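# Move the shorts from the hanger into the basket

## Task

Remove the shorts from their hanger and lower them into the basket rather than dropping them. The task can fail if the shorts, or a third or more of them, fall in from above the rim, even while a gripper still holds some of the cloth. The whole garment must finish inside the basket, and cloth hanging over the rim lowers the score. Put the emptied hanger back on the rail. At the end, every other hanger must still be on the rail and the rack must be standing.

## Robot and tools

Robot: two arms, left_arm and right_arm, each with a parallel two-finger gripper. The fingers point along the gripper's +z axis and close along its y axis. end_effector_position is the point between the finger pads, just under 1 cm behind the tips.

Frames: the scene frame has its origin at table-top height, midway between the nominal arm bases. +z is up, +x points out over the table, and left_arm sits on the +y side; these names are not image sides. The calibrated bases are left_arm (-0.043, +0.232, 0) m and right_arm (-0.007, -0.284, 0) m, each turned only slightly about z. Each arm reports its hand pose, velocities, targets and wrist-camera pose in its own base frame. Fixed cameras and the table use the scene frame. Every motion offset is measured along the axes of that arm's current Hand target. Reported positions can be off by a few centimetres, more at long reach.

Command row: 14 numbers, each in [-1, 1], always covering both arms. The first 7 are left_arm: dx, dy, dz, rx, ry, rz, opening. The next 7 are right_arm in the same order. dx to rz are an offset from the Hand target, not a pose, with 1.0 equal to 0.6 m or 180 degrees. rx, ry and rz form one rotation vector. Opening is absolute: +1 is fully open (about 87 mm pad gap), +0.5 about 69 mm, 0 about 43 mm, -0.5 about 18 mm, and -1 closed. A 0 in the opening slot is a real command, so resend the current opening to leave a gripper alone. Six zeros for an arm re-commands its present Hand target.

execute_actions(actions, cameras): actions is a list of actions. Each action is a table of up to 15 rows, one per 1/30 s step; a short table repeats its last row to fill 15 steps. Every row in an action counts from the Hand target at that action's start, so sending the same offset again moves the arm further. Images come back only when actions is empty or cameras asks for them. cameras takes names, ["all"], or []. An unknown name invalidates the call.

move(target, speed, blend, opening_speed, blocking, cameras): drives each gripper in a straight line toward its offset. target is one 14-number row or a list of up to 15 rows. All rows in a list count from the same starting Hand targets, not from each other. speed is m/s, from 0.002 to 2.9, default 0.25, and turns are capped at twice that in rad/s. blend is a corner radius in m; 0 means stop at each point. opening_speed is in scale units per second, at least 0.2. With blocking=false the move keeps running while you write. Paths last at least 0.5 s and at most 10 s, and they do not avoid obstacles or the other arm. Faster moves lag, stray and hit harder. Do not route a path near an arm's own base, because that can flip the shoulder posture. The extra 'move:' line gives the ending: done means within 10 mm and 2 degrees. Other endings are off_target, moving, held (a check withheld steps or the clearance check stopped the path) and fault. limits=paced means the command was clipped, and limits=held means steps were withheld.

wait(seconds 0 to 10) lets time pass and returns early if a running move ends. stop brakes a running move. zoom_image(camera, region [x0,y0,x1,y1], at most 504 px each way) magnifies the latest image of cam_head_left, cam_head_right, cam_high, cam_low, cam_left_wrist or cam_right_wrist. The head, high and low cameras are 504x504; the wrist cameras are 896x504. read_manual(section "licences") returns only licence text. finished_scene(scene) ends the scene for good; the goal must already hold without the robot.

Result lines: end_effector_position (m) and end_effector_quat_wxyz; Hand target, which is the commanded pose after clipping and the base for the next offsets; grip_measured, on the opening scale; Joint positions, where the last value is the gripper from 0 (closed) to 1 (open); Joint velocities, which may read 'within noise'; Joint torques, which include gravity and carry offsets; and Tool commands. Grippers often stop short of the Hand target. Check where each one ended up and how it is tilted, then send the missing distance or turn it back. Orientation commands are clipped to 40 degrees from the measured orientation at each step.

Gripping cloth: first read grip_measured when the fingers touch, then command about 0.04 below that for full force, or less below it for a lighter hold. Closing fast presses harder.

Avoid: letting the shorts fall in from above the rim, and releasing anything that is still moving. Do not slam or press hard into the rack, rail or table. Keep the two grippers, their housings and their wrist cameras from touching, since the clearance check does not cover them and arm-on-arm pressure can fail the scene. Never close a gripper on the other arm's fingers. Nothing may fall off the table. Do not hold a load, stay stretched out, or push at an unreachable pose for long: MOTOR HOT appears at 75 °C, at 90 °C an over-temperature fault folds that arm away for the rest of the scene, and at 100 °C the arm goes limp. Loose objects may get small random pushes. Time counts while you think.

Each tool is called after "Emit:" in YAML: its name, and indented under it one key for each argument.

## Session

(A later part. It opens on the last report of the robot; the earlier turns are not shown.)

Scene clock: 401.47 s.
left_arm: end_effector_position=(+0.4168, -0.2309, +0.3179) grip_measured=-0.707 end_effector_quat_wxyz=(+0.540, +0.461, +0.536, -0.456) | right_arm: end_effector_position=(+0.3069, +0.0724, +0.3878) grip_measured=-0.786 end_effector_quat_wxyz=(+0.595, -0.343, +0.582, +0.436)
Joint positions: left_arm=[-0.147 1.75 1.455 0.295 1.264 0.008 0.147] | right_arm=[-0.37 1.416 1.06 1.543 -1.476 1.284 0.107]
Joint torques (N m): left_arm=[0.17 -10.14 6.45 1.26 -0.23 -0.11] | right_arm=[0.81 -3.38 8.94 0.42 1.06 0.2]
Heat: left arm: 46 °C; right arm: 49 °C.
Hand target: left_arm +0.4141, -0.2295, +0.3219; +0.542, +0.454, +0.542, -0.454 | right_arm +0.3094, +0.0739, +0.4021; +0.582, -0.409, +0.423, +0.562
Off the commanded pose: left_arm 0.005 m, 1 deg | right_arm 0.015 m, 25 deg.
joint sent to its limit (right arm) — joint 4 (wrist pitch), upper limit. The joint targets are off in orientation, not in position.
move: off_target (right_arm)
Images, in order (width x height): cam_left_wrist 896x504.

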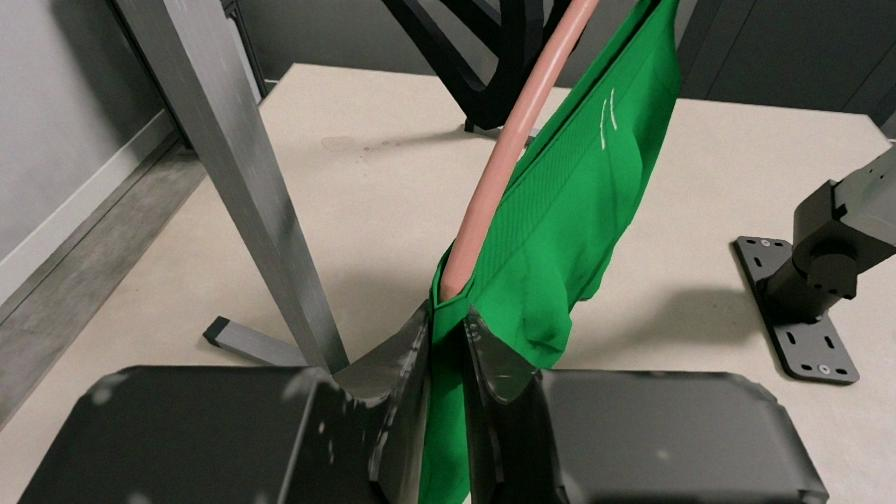

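Emit:
move:
  target:
    - [0,0,0,0,0,0,0.1,0,0,0,0,0,0,-1]
    - [0,0,-0.05,0,0,0,0.1,0,0,0,0,0,0,-1]
    - [0.065,0,-0.05,0,0,0,0.1,0,0,0,0,0,0,-1]
    - [0.065,0,0,0,0,0,0.1,0,0,0,0,0,0,-1]
    - [0.065,0,0,0,0,0,-1,0,0,0,0,0,0,-1]
  speed: 0.15
  blend: [0,0.01,0.01,0,0]
  opening_speed: 2
  cameras: ["cam_left_wrist"]

Scene clock: 413.70 s.
left_arm: end_effector_position=(+0.4086, -0.2299, +0.2849) grip_measured=-0.629 end_effector_quat_wxyz=(+0.535, +0.455, +0.542, -0.462) | right_arm: end_effector_position=(+0.3045, +0.0743, +0.3854) grip_measured=-0.774 end_effector_quat_wxyz=(+0.590, -0.355, +0.582, +0.432)
Joint positions: left_arm=[-0.147 1.736 1.309 0.422 1.263 -0.01 0.185] | right_arm=[-0.365 1.416 1.062 1.557 -1.496 1.284 0.113]
Joint torques (N m): left_arm=[0.17 -7.49 7.3 1.5 -0.22 0.11] | right_arm=[0.23 -3.41 8.73 0.23 1.25 0.17]
Heat: left arm: 47 °C; right arm: 48 °C.
Hand target: left_arm +0.4139, -0.2296, +0.2831; +0.542, +0.454, +0.542, -0.454 | right_arm +0.3093, +0.0740, +0.4020; +0.582, -0.409, +0.423, +0.562
Off the commanded pose: left_arm 0.006 m, 1 deg | right_arm 0.017 m, 24 deg.
joint sent to its limit (right arm) — joint 4 (wrist pitch), upper limit. The joint targets are off in orientation, not in position.
move: off_target (right_arm)
Images, in order (width x height): cam_left_wrist 896x504.

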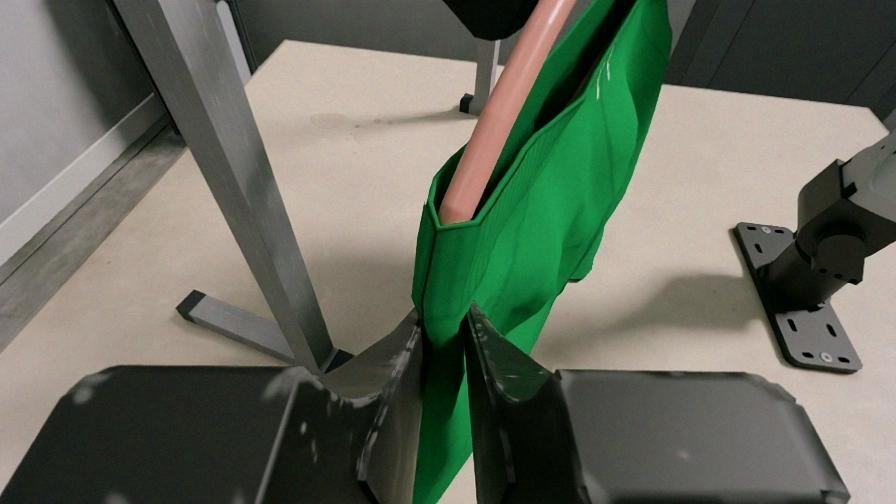

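Emit:
move:
  target:
    - [0,0,0,0,0,0,0.1,0,0,0,0,0,0,-1]
    - [0,0,-0.07,0,0,0,0.1,0,0,0,0,0,0,-1]
    - [-0.078,0.007,-0.07,0,0,0,0.1,0,0,0,0,0,0,-1]
    - [-0.078,0.007,-0.014,0,0,0,0.1,0,0,0,0,0,0,-1]
    - [-0.078,0.007,-0.014,0,0,0,-1,0,0,0,0,0,0,-1]
  speed: 0.15
  blend: [0,0.01,0.01,0,0]
  opening_speed: 2
  cameras: ["cam_left_wrist"]

Scene clock: 431.57 s.
left_arm: end_effector_position=(+0.4114, -0.2214, +0.3221) grip_measured=-0.707 end_effector_quat_wxyz=(+0.535, +0.455, +0.542, -0.461) | right_arm: end_effector_position=(+0.3047, +0.0743, +0.3861) grip_measured=-0.787 end_effector_quat_wxyz=(+0.591, -0.353, +0.582, +0.433)
Joint positions: left_arm=[-0.125 1.727 1.449 0.269 1.286 -0.005 0.146] | right_arm=[-0.365 1.416 1.062 1.557 -1.492 1.287 0.106]
Joint torques (N m): left_arm=[0.32 -7.77 9.84 1.23 -0.22 0] | right_arm=[0.27 -3.43 8.7 0.26 1.22 0.15]
Heat: left arm: 47 °C; right arm: 49 °C.
Hand target: left_arm +0.4166, -0.2206, +0.3297; +0.542, +0.454, +0.542, -0.454 | right_arm +0.3093, +0.0740, +0.4020; +0.582, -0.409, +0.423, +0.562
Off the commanded pose: left_arm 0.009 m, 1 deg | right_arm 0.017 m, 24 deg.
joint sent to its limit (right arm) — joint 4 (wrist pitch), upper limit. The joint targets are off in orientation, not in position.
move: off_target (right_arm)
Images, in order (width x height): cam_left_wrist 896x504.

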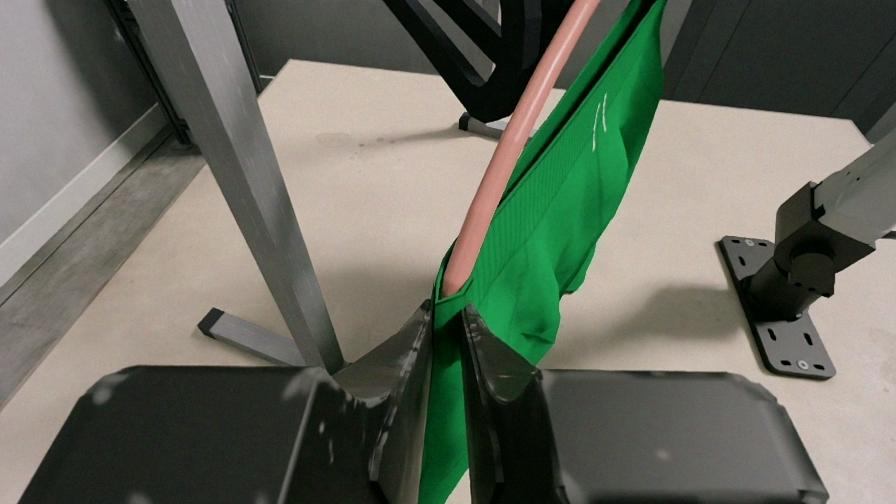

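Emit:
move:
  target:
    - [0,0,0,0,0,0,0.1,0,0,0,0,0,0,-1]
    - [0,0,-0.1,0,0,0,0.1,0,0,0,0,0,0,-1]
    - [0.15,0,-0.1,0,0,0,0.2,0,0,0,0,0,0,-1]
    - [0.15,0,0.02,0,0,0,0.2,0,0,0,0,0,0,-1]
    - [0.15,0,0.02,0,0,0,-1,0,0,0,0,0,0,-1]
  speed: 0.18
  blend: [0,0.01,0.01,0,0]
  opening_speed: 2
  cameras: ["cam_left_wrist","cam_low","cam_high"]

Scene clock: 456.43 s.
left_arm: end_effector_position=(+0.4104, -0.2318, +0.2342) grip_measured=-0.922 end_effector_quat_wxyz=(+0.535, +0.458, +0.542, -0.459) | right_arm: end_effector_position=(+0.3047, +0.0743, +0.3861) grip_measured=-0.787 end_effector_quat_wxyz=(+0.591, -0.353, +0.582, +0.433)
Joint positions: left_arm=[-0.152 1.794 1.181 0.59 1.258 0.015 0.039] | right_arm=[-0.365 1.416 1.062 1.557 -1.492 1.287 0.106]
Joint torques (N m): left_arm=[0.16 -7.34 9.39 1.47 -0.22 -0.16] | right_arm=[0.25 -3.41 8.69 0.26 1.22 0.16]
Heat: left arm: 49 °C; right arm: 50 °C.
Hand target: left_arm +0.4188, -0.2323, +0.2398; +0.542, +0.454, +0.542, -0.454 | right_arm +0.3093, +0.0740, +0.4020; +0.582, -0.409, +0.423, +0.562
Off the commanded pose: left_arm 0.010 m, 1 deg | right_arm 0.017 m, 24 deg.
joint sent to its limit (right arm) — joint 4 (wrist pitch), upper limit. The joint targets are off in orientation, not in position.
move: off_target (right_arm); blend cut to 0 m at target 3; target 3's new opening was sent with left_arm's hand 0.012 m and 2 deg from that target
Images, in order (width x height): cam_high 504x504, cam_low 504x504, cam_left_wrist 896x504.

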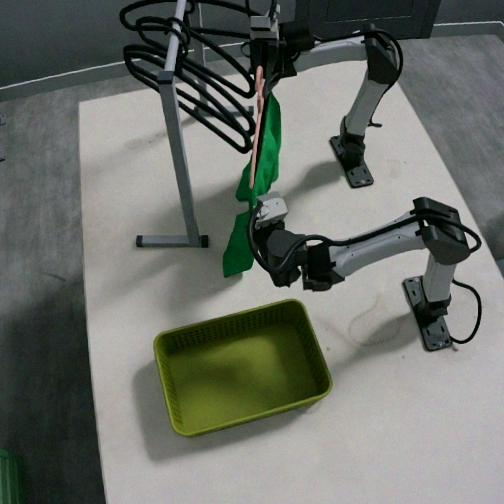

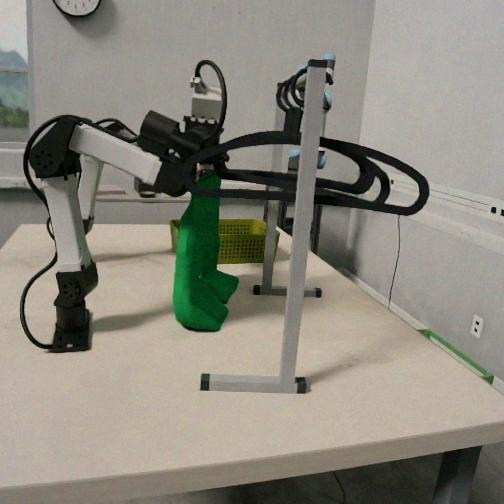

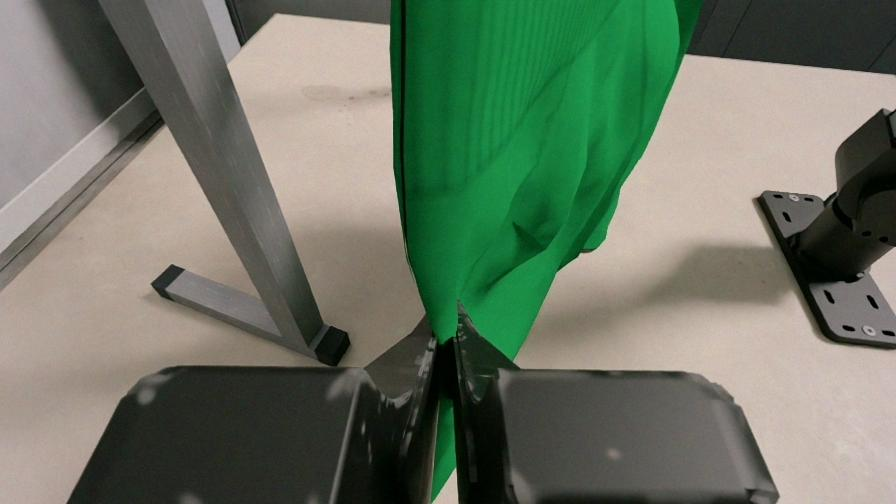

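Emit:
move:
  target: [0,0.06,-0.1,0,0,0,-1,0,0,0,0,0,0,-1]
  speed: 0.1
  cameras: ["cam_left_wrist","cam_high","cam_head_left","cam_right_wrist"]

Scene clock: 461.47 s.
left_arm: end_effector_position=(+0.4416, -0.1650, +0.2295) grip_measured=-0.922 end_effector_quat_wxyz=(+0.541, +0.444, +0.553, -0.453) | right_arm: end_effector_position=(+0.3065, +0.0767, +0.3930) grip_measured=-0.787 end_effector_quat_wxyz=(+0.602, -0.346, +0.571, +0.438)
Joint positions: left_arm=[0.017 1.875 1.266 0.58 1.392 0.009 0.039] | right_arm=[-0.357 1.416 1.064 1.557 -1.455 1.287 0.106]
Joint torques (N m): left_arm=[-0.14 -8.68 10.11 1.29 0.08 -0.1] | right_arm=[-0.36 -3.33 8.24 0.27 0.89 0.17]
Heat: left arm: 49 °C; right arm: 50 °C.
Hand target: left_arm +0.4437, -0.1669, +0.2399; +0.542, +0.454, +0.542, -0.454 | right_arm +0.3093, +0.0740, +0.4020; +0.582, -0.409, +0.423, +0.562
Off the commanded pose: left_arm 0.011 m, 2 deg | right_arm 0.010 m, 24 deg.
joint sent to its limit (right arm) — joint 4 (wrist pitch), upper limit. The joint targets are off in orientation, not in position.
move: off_target (left_arm, right_arm)
Images, in order (width x height): cam_head_left 504x504, cam_high 504x504, cam_left_wrist 896x504, cam_right_wrist 896x504.

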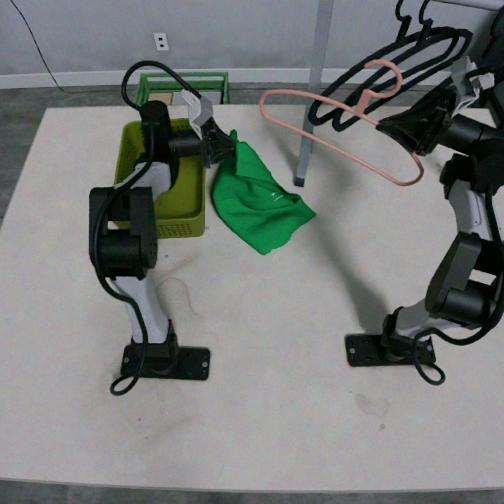

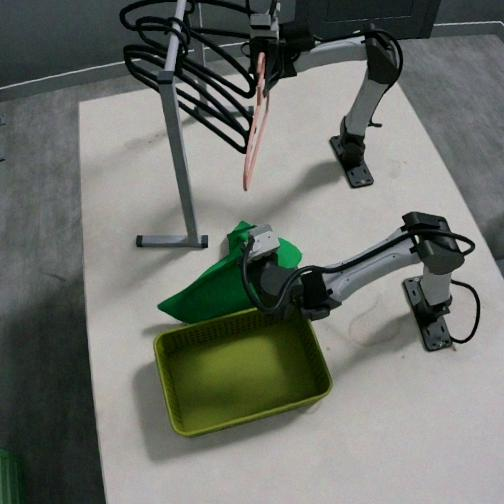

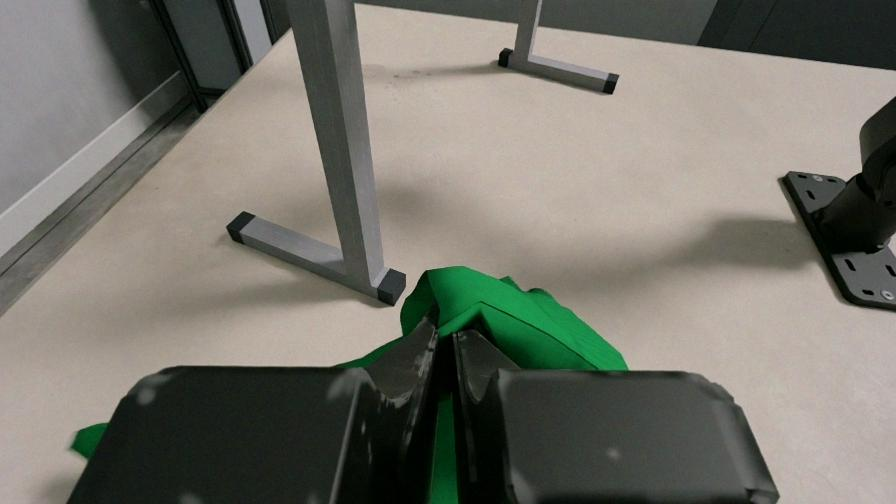

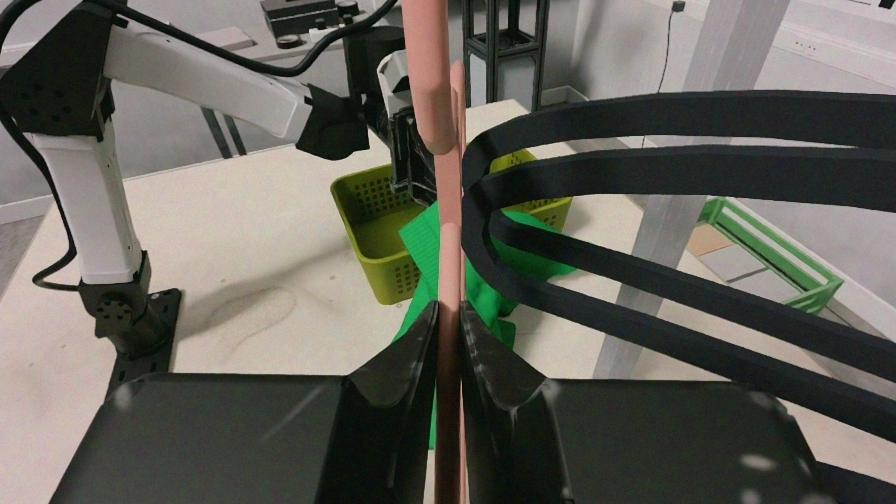

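Emit:
move:
  target:
    - [0,0,0,0,0,0,-1,-0.022,0.179,-0.077,0.069,0,-0.022,-1]
    - [-0.3,-0.0615,-0.0735,-0.139,0,0,-1,0.115,0.241,-0.009,0.307,0,-0.099,-1]
    - [-0.5,0.02,-0.245,-0.332,-0.0605,0.035,-1,0.02,0.226,-0.3,0.612,0,-0.198,-1]
  speed: 0.25
  blend: [0.03,0.03,0]
  cameras: ["all"]

Scene clock: 513.80 s.
left_arm: end_effector_position=(+0.4328, -0.0241, +0.5182) grip_measured=-0.922 end_effector_quat_wxyz=(+0.747, +0.114, +0.639, -0.143) | right_arm: end_effector_position=(+0.1607, -0.0813, +0.3293) grip_measured=-0.786 end_effector_quat_wxyz=(+0.779, +0.136, +0.583, -0.190)
Joint positions: left_arm=[0.153 1.448 1.81 -0.182 0.512 -0.102 0.039] | right_arm=[-1.985 0.103 0.296 1.199 -1.277 1.373 0.107]
Joint torques (N m): left_arm=[0.57 -4.88 9.58 1.92 -0.3 -0.16] | right_arm=[-0.43 4.97 5.78 -0.04 0.86 0.12]
Heat: left arm: 51 °C; right arm: 50 °C.
Hand target: left_arm +0.4296, -0.0203, +0.5400; +0.766, +0.109, +0.619, -0.134 | right_arm +0.1681, -0.0890, +0.3351; +0.785, +0.141, +0.571, -0.194
Off the commanded pose: left_arm 0.022 m, 3 deg | right_arm 0.012 m, 2 deg.
move: off_target (left_arm, right_arm)

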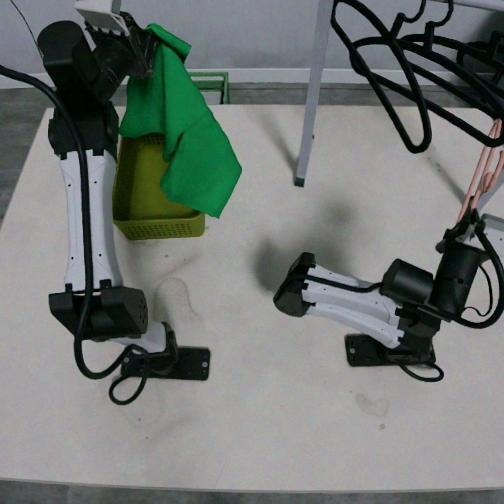

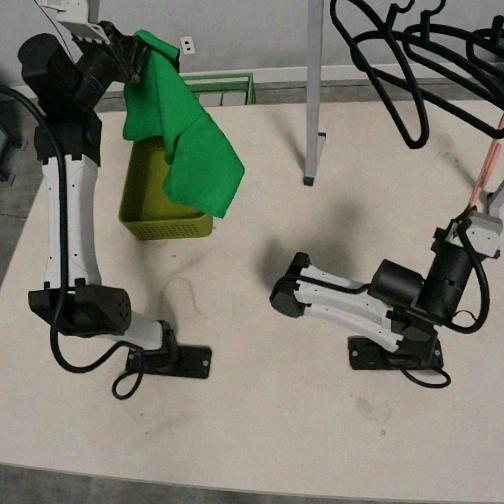

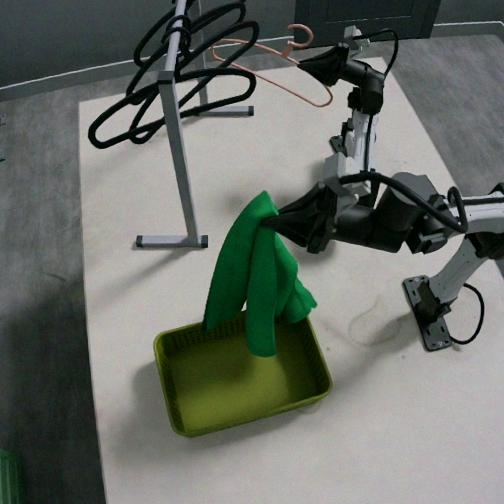

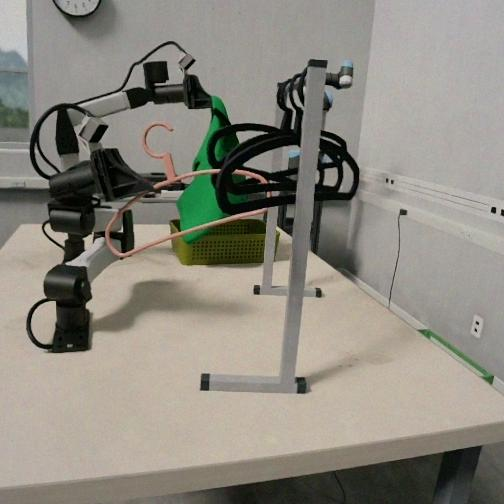

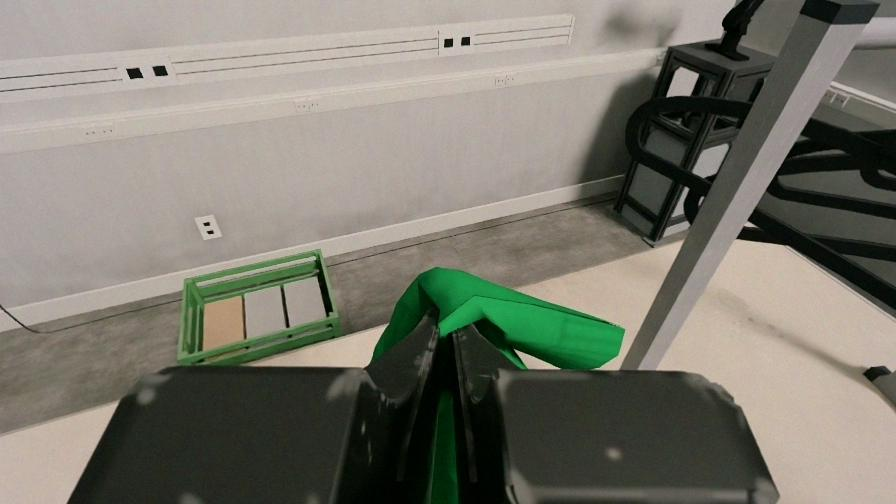

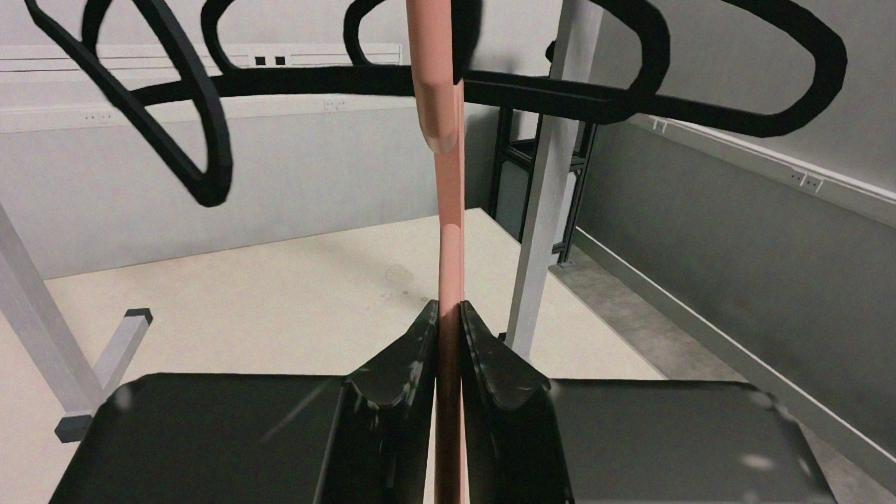

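Emit:
move:
  target:
    - [-0.097,-0.015,0.027,-0.066,-0.0216,0.019,-1,0,0,0,0,0,0,-1]
    - [-0.088,0.15,0.067,-0.133,-0.0432,0.0379,-1,0,0,0,0,0,0,-1]
    - [0.3525,0.15,-0.027,-0.1397,0.1755,-0.01,-1,0,0,0,0,0,0,-1]
  speed: 0.2
  blend: [0.02,0.02,0]
  cameras: ["all"]

Emit:
zoom_image:
  camera: "cam_high"
  region: [60, 0, 360, 180]

Emit:
zoom_image:
  camera: "cam_low"
  region: [80, 30, 380, 260]

Emit:
zoom_image:
  camera: "cam_head_left"
  region: [290, 0, 504, 240]

Scene clock: 533.87 s.
left_arm: end_effector_position=(+0.4865, +0.0522, +0.3336) grip_measured=-0.922 end_effector_quat_wxyz=(+0.575, -0.037, +0.817, +0.016) | right_arm: end_effector_position=(+0.1607, -0.0813, +0.3293) grip_measured=-0.786 end_effector_quat_wxyz=(+0.779, +0.136, +0.583, -0.190)
Joint positions: left_arm=[0.124 1.607 1.69 -0.429 0.047 0 0.039] | right_arm=[-1.985 0.103 0.296 1.199 -1.277 1.373 0.107]
Joint torques (N m): left_arm=[0.12 -7.16 6.38 1.95 -0.21 0.11] | right_arm=[-0.43 4.97 5.76 -0.04 0.86 0.11]
Heat: left arm: 49 °C; right arm: 49 °C.
Hand target: left_arm +0.4869, +0.0549, +0.3298; +0.573, -0.035, +0.819, +0.025 | right_arm +0.1681, -0.0890, +0.3351; +0.785, +0.141, +0.571, -0.194
Off the commanded pose: left_arm 0.005 m, 1 deg | right_arm 0.012 m, 2 deg.
move: off_target (right_arm)

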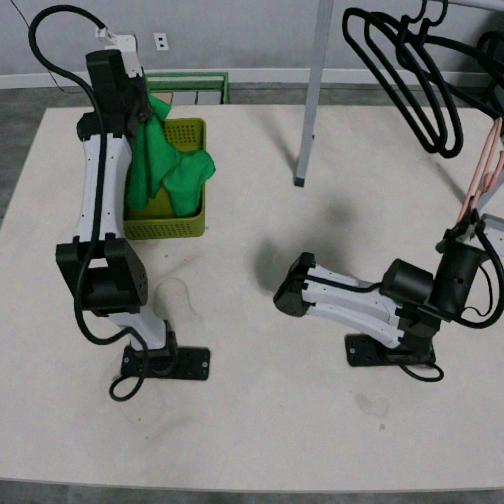

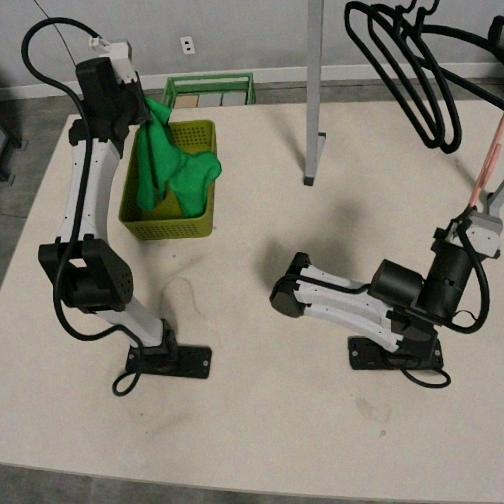

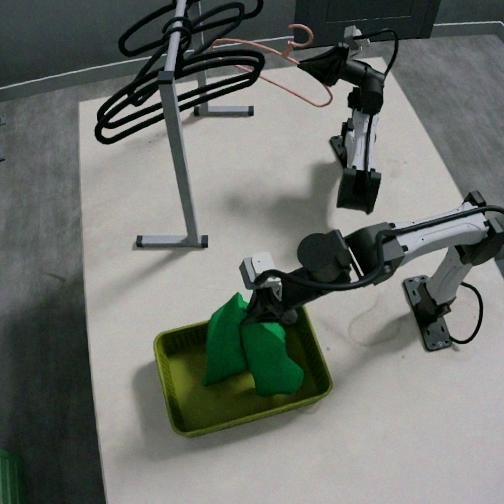

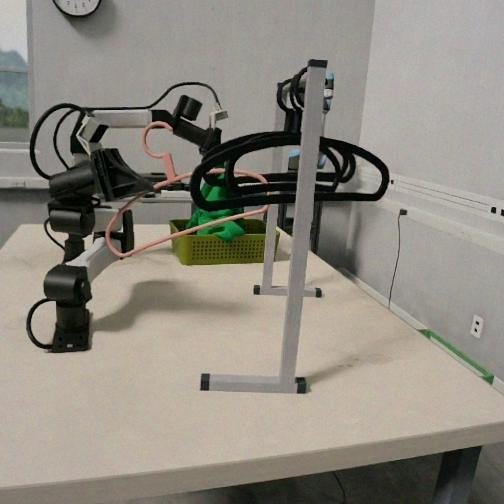

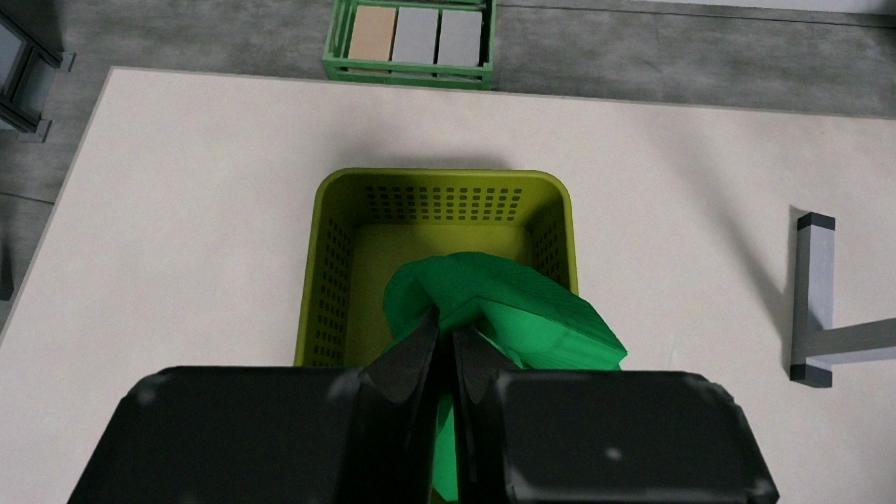

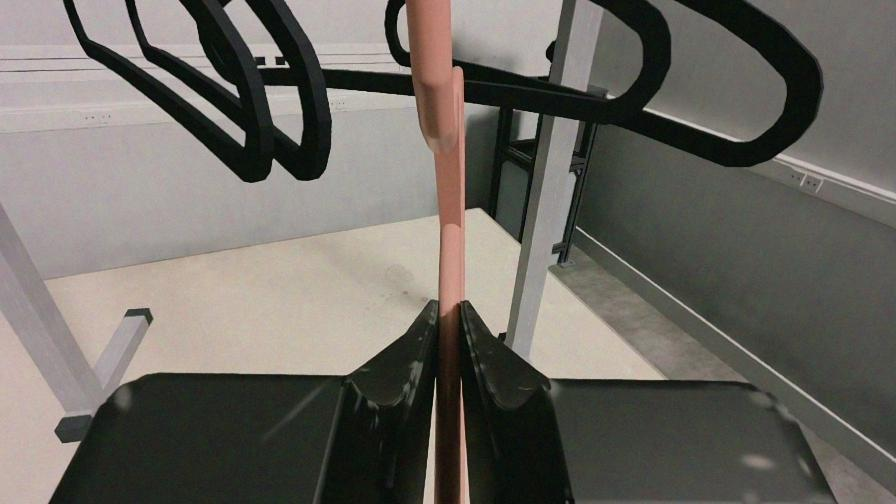

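Scaled by 1.680 from the camera's 504x504 image, which has a finer 720x720 frame.

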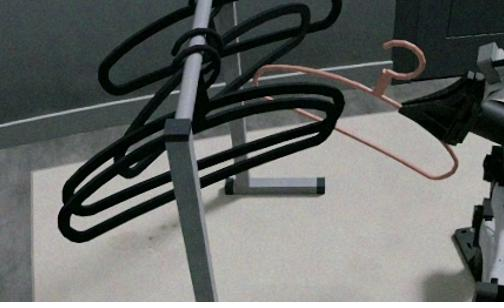

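Scaled by 1.680 from the camera's 504x504 image, which has a finer 720x720 frame.

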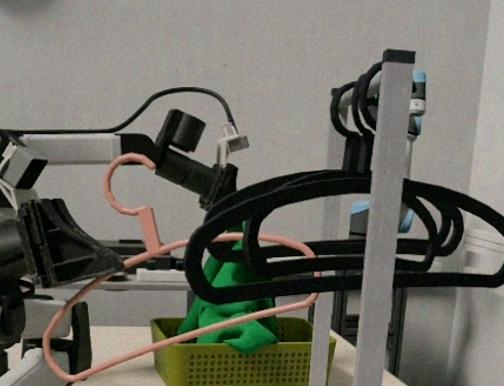

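Scaled by 2.100 from the camera's 504x504 image, which has a finer 720x720 frame.

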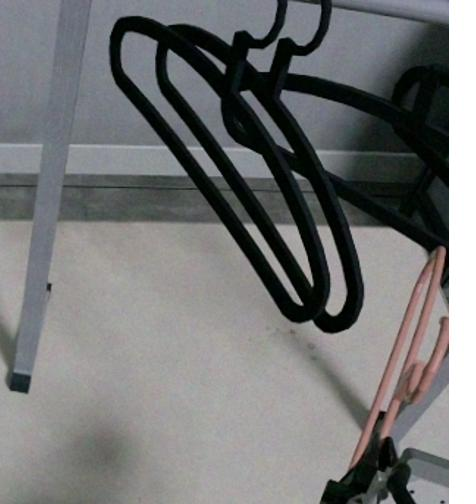

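Emit:
move:
  target: [0.335,0.05,0.127,0,0.167,0,-1,-0.255,0,-0.112,0,0,0,-1]
  speed: 0.15
  cameras: ["all"]

Scene clock: 552.23 s.
left_arm: end_effector_position=(+0.4900, +0.0838, +0.1204) grip_measured=-0.922 end_effector_quat_wxyz=(+0.351, -0.046, +0.935, +0.018) | right_arm: end_effector_position=(+0.1635, -0.0750, +0.4518) grip_measured=-0.786 end_effector_quat_wxyz=(+0.780, +0.132, +0.580, -0.196)
Joint positions: left_arm=[0.183 1.933 1.596 -0.517 0.054 0.065 0.039] | right_arm=[-2.005 0.415 0.795 1.077 -1.271 1.429 0.107]
Joint torques (N m): left_arm=[0.73 -9.36 7.42 1.3 0.04 0.13] | right_arm=[-0.42 5.44 6.26 -0.28 0.88 0.15]
Heat: left arm: 49 °C; right arm: 48 °C.
Hand target: left_arm +0.4869, +0.0850, +0.1148; +0.341, -0.041, +0.939, +0.015 | right_arm +0.0698, -0.0372, +0.4598; +0.785, +0.141, +0.571, -0.194
Off the commanded pose: left_arm 0.006 m, 1 deg | right_arm 0.101 m, 2 deg.
move: off_target (right_arm)

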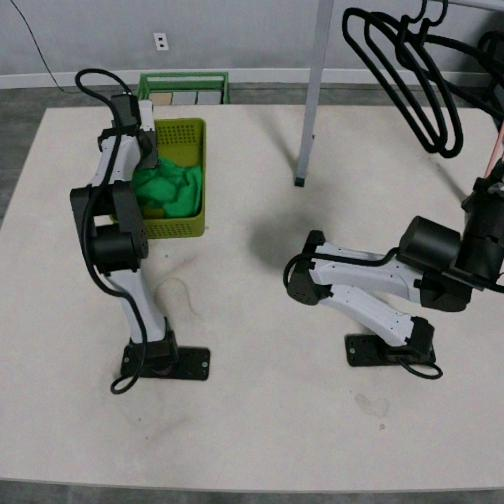

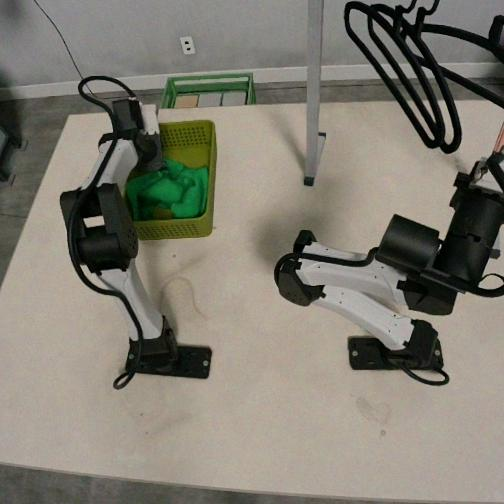

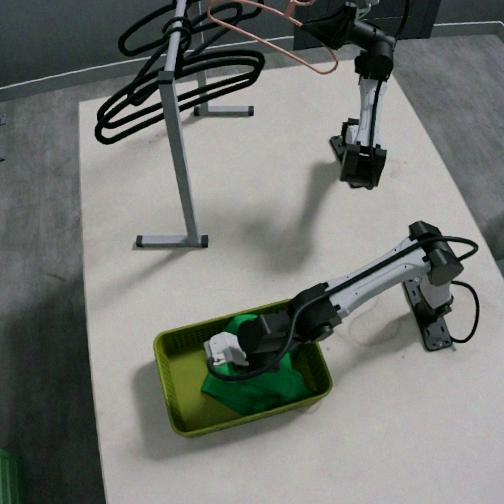

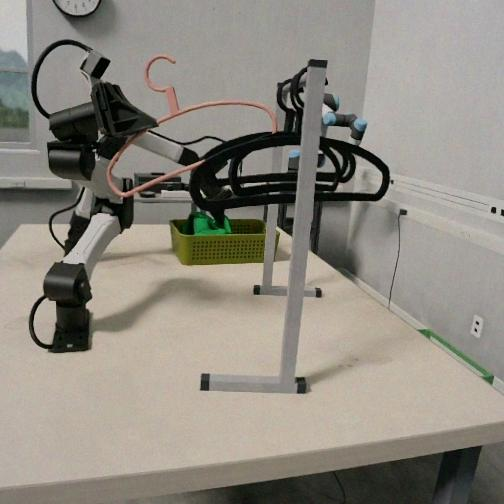

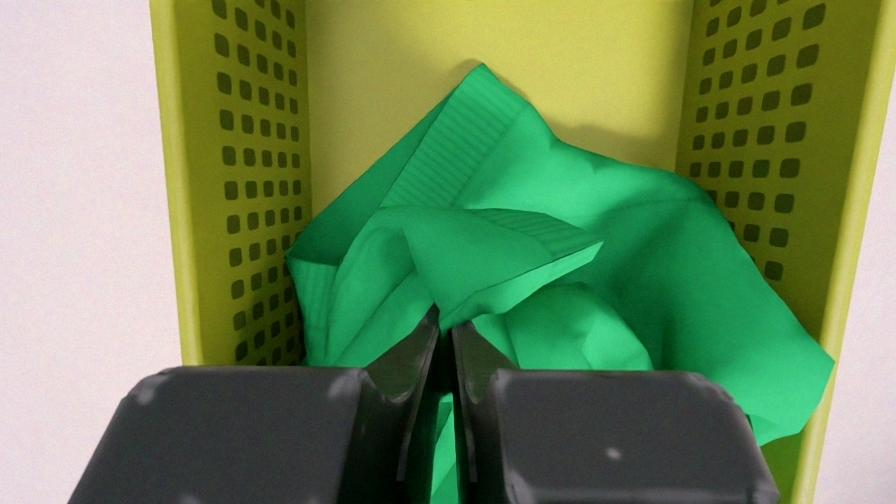

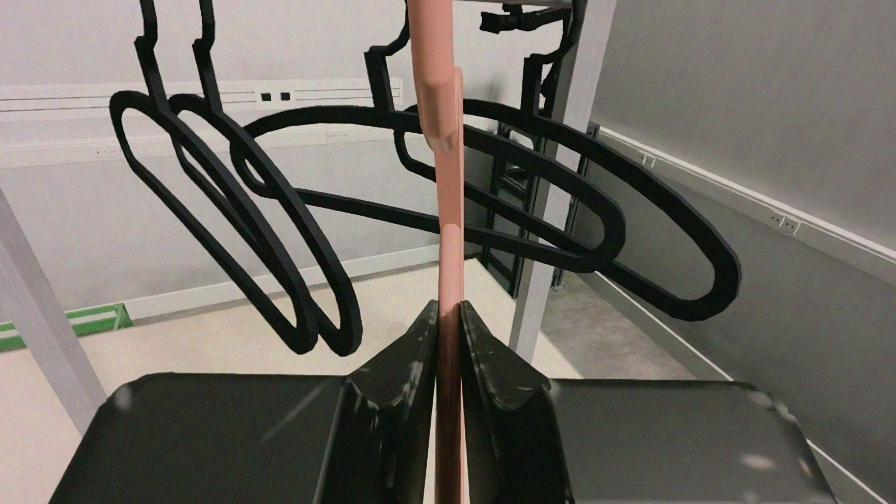

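Emit:
move:
  target:
    - [0.0375,0.02,0.045,0,0,0,-1,0.002,0.0545,0.157,-0.0979,0.099,0.0155,-1]
    - [0.0375,0.02,0.045,0,0,0,0.3,0.002,0.0545,0.157,-0.0979,0.099,0.0155,-1]
    - [-0.22,0.02,-0.26,0,0,0,0.3,0.002,0.0545,0.157,-0.0979,0.099,0.0155,-1]
  speed: 0.15
  blend: 0
  opening_speed: 1.0
  cameras: ["all"]

Scene clock: 567.50 s.
left_arm: end_effector_position=(+0.4873, +0.0960, +0.3227) grip_measured=+0.300 end_effector_quat_wxyz=(+0.409, -0.042, +0.911, +0.029) | right_arm: end_effector_position=(+0.1686, -0.0502, +0.4851) grip_measured=-0.786 end_effector_quat_wxyz=(+0.700, +0.063, +0.707, -0.073)
Joint positions: left_arm=[0.212 2.21 2.849 -1.368 0.07 0.087 0.65] | right_arm=[-1.764 0.724 1.202 1.036 -1.58 1.499 0.107]
Joint torques (N m): left_arm=[0.75 -8.99 6.69 1.41 0.06 0.03] | right_arm=[0.88 4.11 5.65 -0.35 0.64 0.14]
Heat: left arm: 49 °C; right arm: 48 °C.
Hand target: left_arm +0.4872, +0.0971, +0.3191; +0.341, -0.041, +0.939, +0.015 | right_arm +0.1647, -0.0501, +0.4878; +0.704, +0.062, +0.704, -0.062
Off the commanded pose: left_arm 0.004 m, 9 deg | right_arm 0.005 m, 1 deg.
elbow stopped short (left arm): the move would have taken joint 3 (elbow) straighter than the controller allows.
joint sent to its limit (right arm) — joint 5 (wrist yaw), lower limit. The joint targets are off in position, not in orientation.
move: off_target (left_arm); target 2's new opening was sent with left_arm's hand 0.014 m and 2 deg from that target

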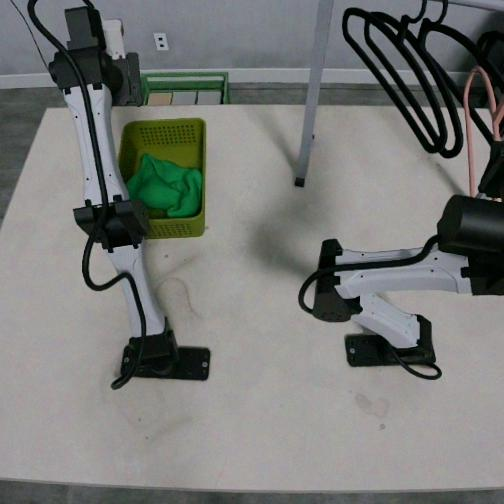

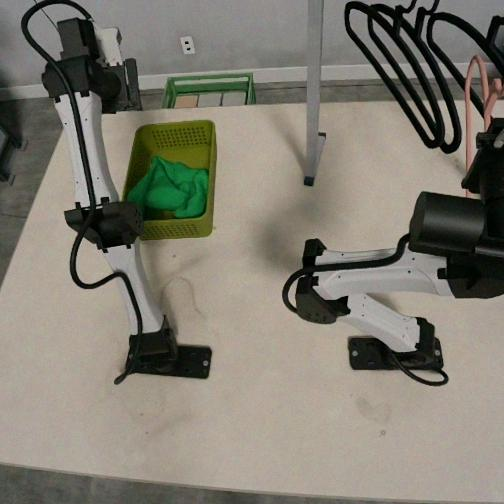

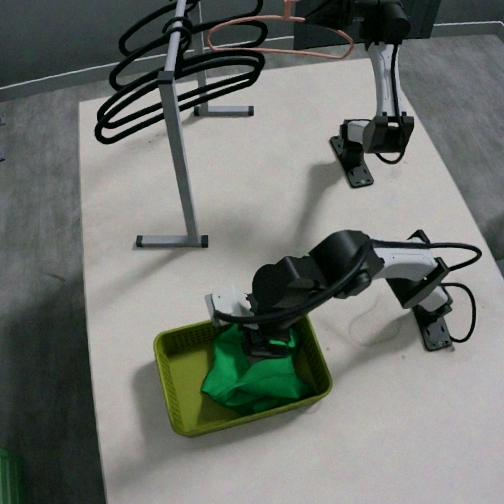

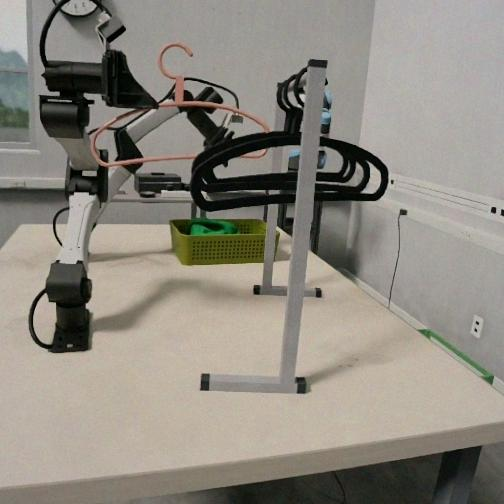

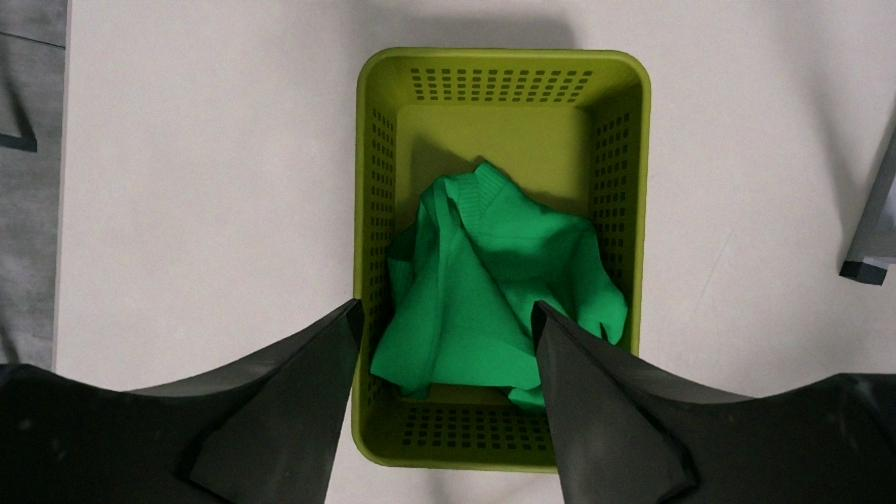

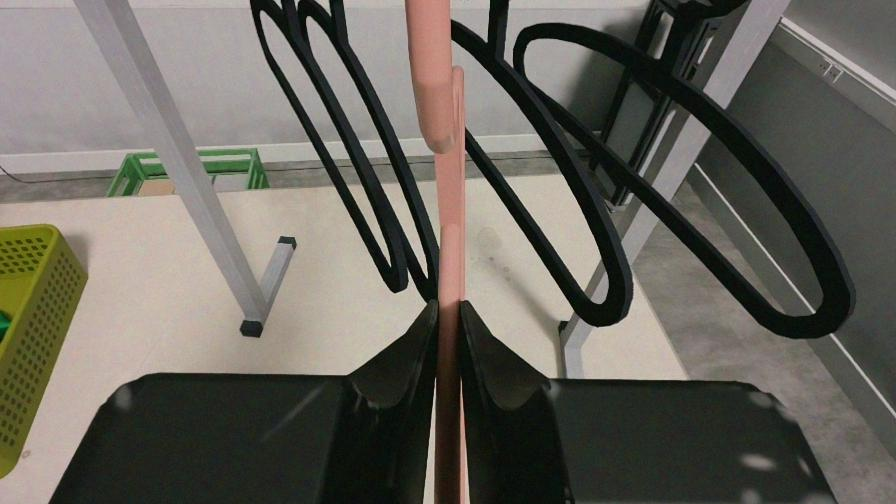

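Emit:
move:
  target: [0,0,0,0,0,0,0.3,0.003,-0.004,0.28,0,0,0,-1]
  speed: 0.15
  cameras: ["cam_right_wrist","cam_low","cam_high"]

Emit:
zoom_image:
  camera: "cam_low"
  region: [180, 20, 400, 220]

Scene clock: 579.43 s.
left_arm: end_effector_position=(+0.4872, +0.0960, +0.3226) grip_measured=+0.300 end_effector_quat_wxyz=(+0.408, -0.043, +0.911, +0.029) | right_arm: end_effector_position=(+0.3311, -0.0820, +0.4738) grip_measured=-0.786 end_effector_quat_wxyz=(+0.694, +0.066, +0.715, -0.053)
Joint positions: left_arm=[0.212 2.21 2.849 -1.369 0.07 0.087 0.65] | right_arm=[-0.323 1.133 1.634 -0.532 -0.154 0.011 0.107]
Joint torques (N m): left_arm=[0.75 -9.01 6.69 1.42 0.06 0.03] | right_arm=[0.87 -1.29 8.49 2.02 0.14 0.02]
Heat: left arm: 49 °C; right arm: 48 °C.
Hand target: left_arm +0.4872, +0.0971, +0.3191; +0.341, -0.041, +0.939, +0.015 | right_arm +0.3297, -0.0815, +0.4860; +0.704, +0.062, +0.704, -0.061
Off the commanded pose: left_arm 0.004 m, 9 deg | right_arm 0.012 m, 2 deg.
elbow stopped short (left arm): the move would have taken joint 3 (elbow) straighter than the controller allows.
move: off_target (left_arm, right_arm)
Images, in order (width x height): cam_high 504x504, cam_low 504x504, cam_right_wrist 896x504.

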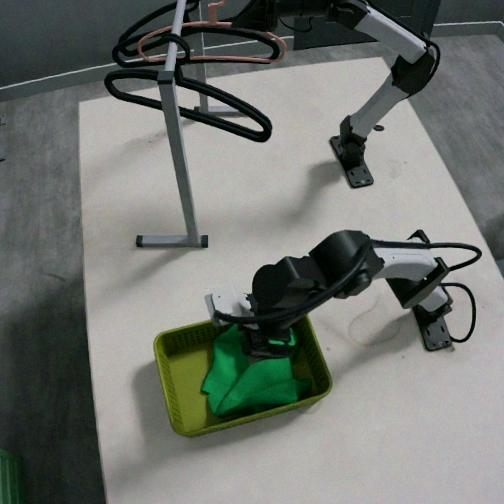

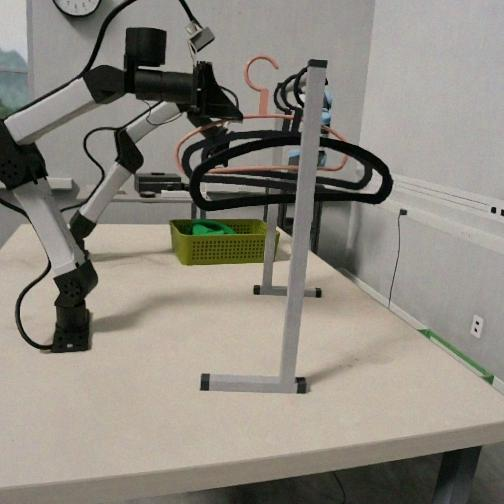

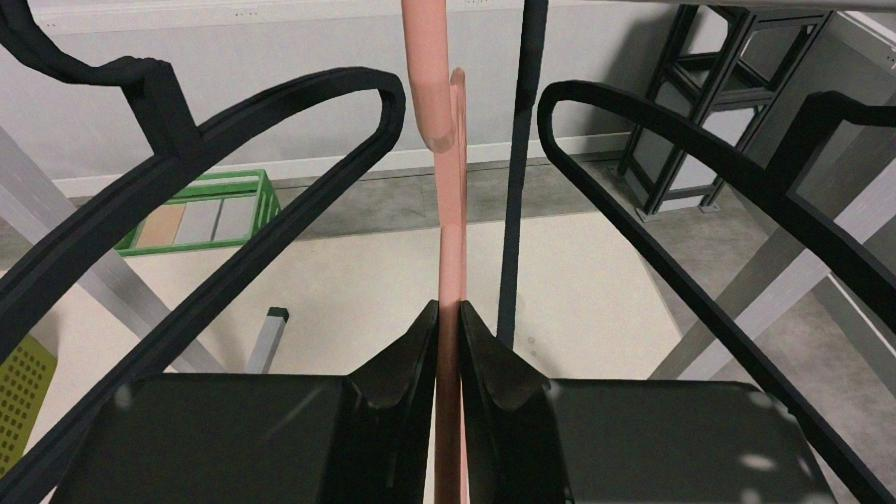

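Scaled by 2.291 from the camera's 504x504 image, which has a finer 720x720 frame.

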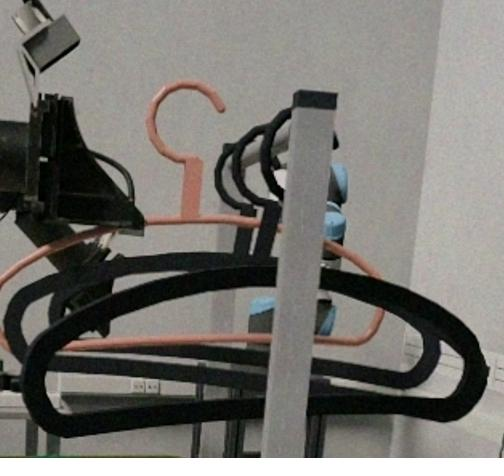

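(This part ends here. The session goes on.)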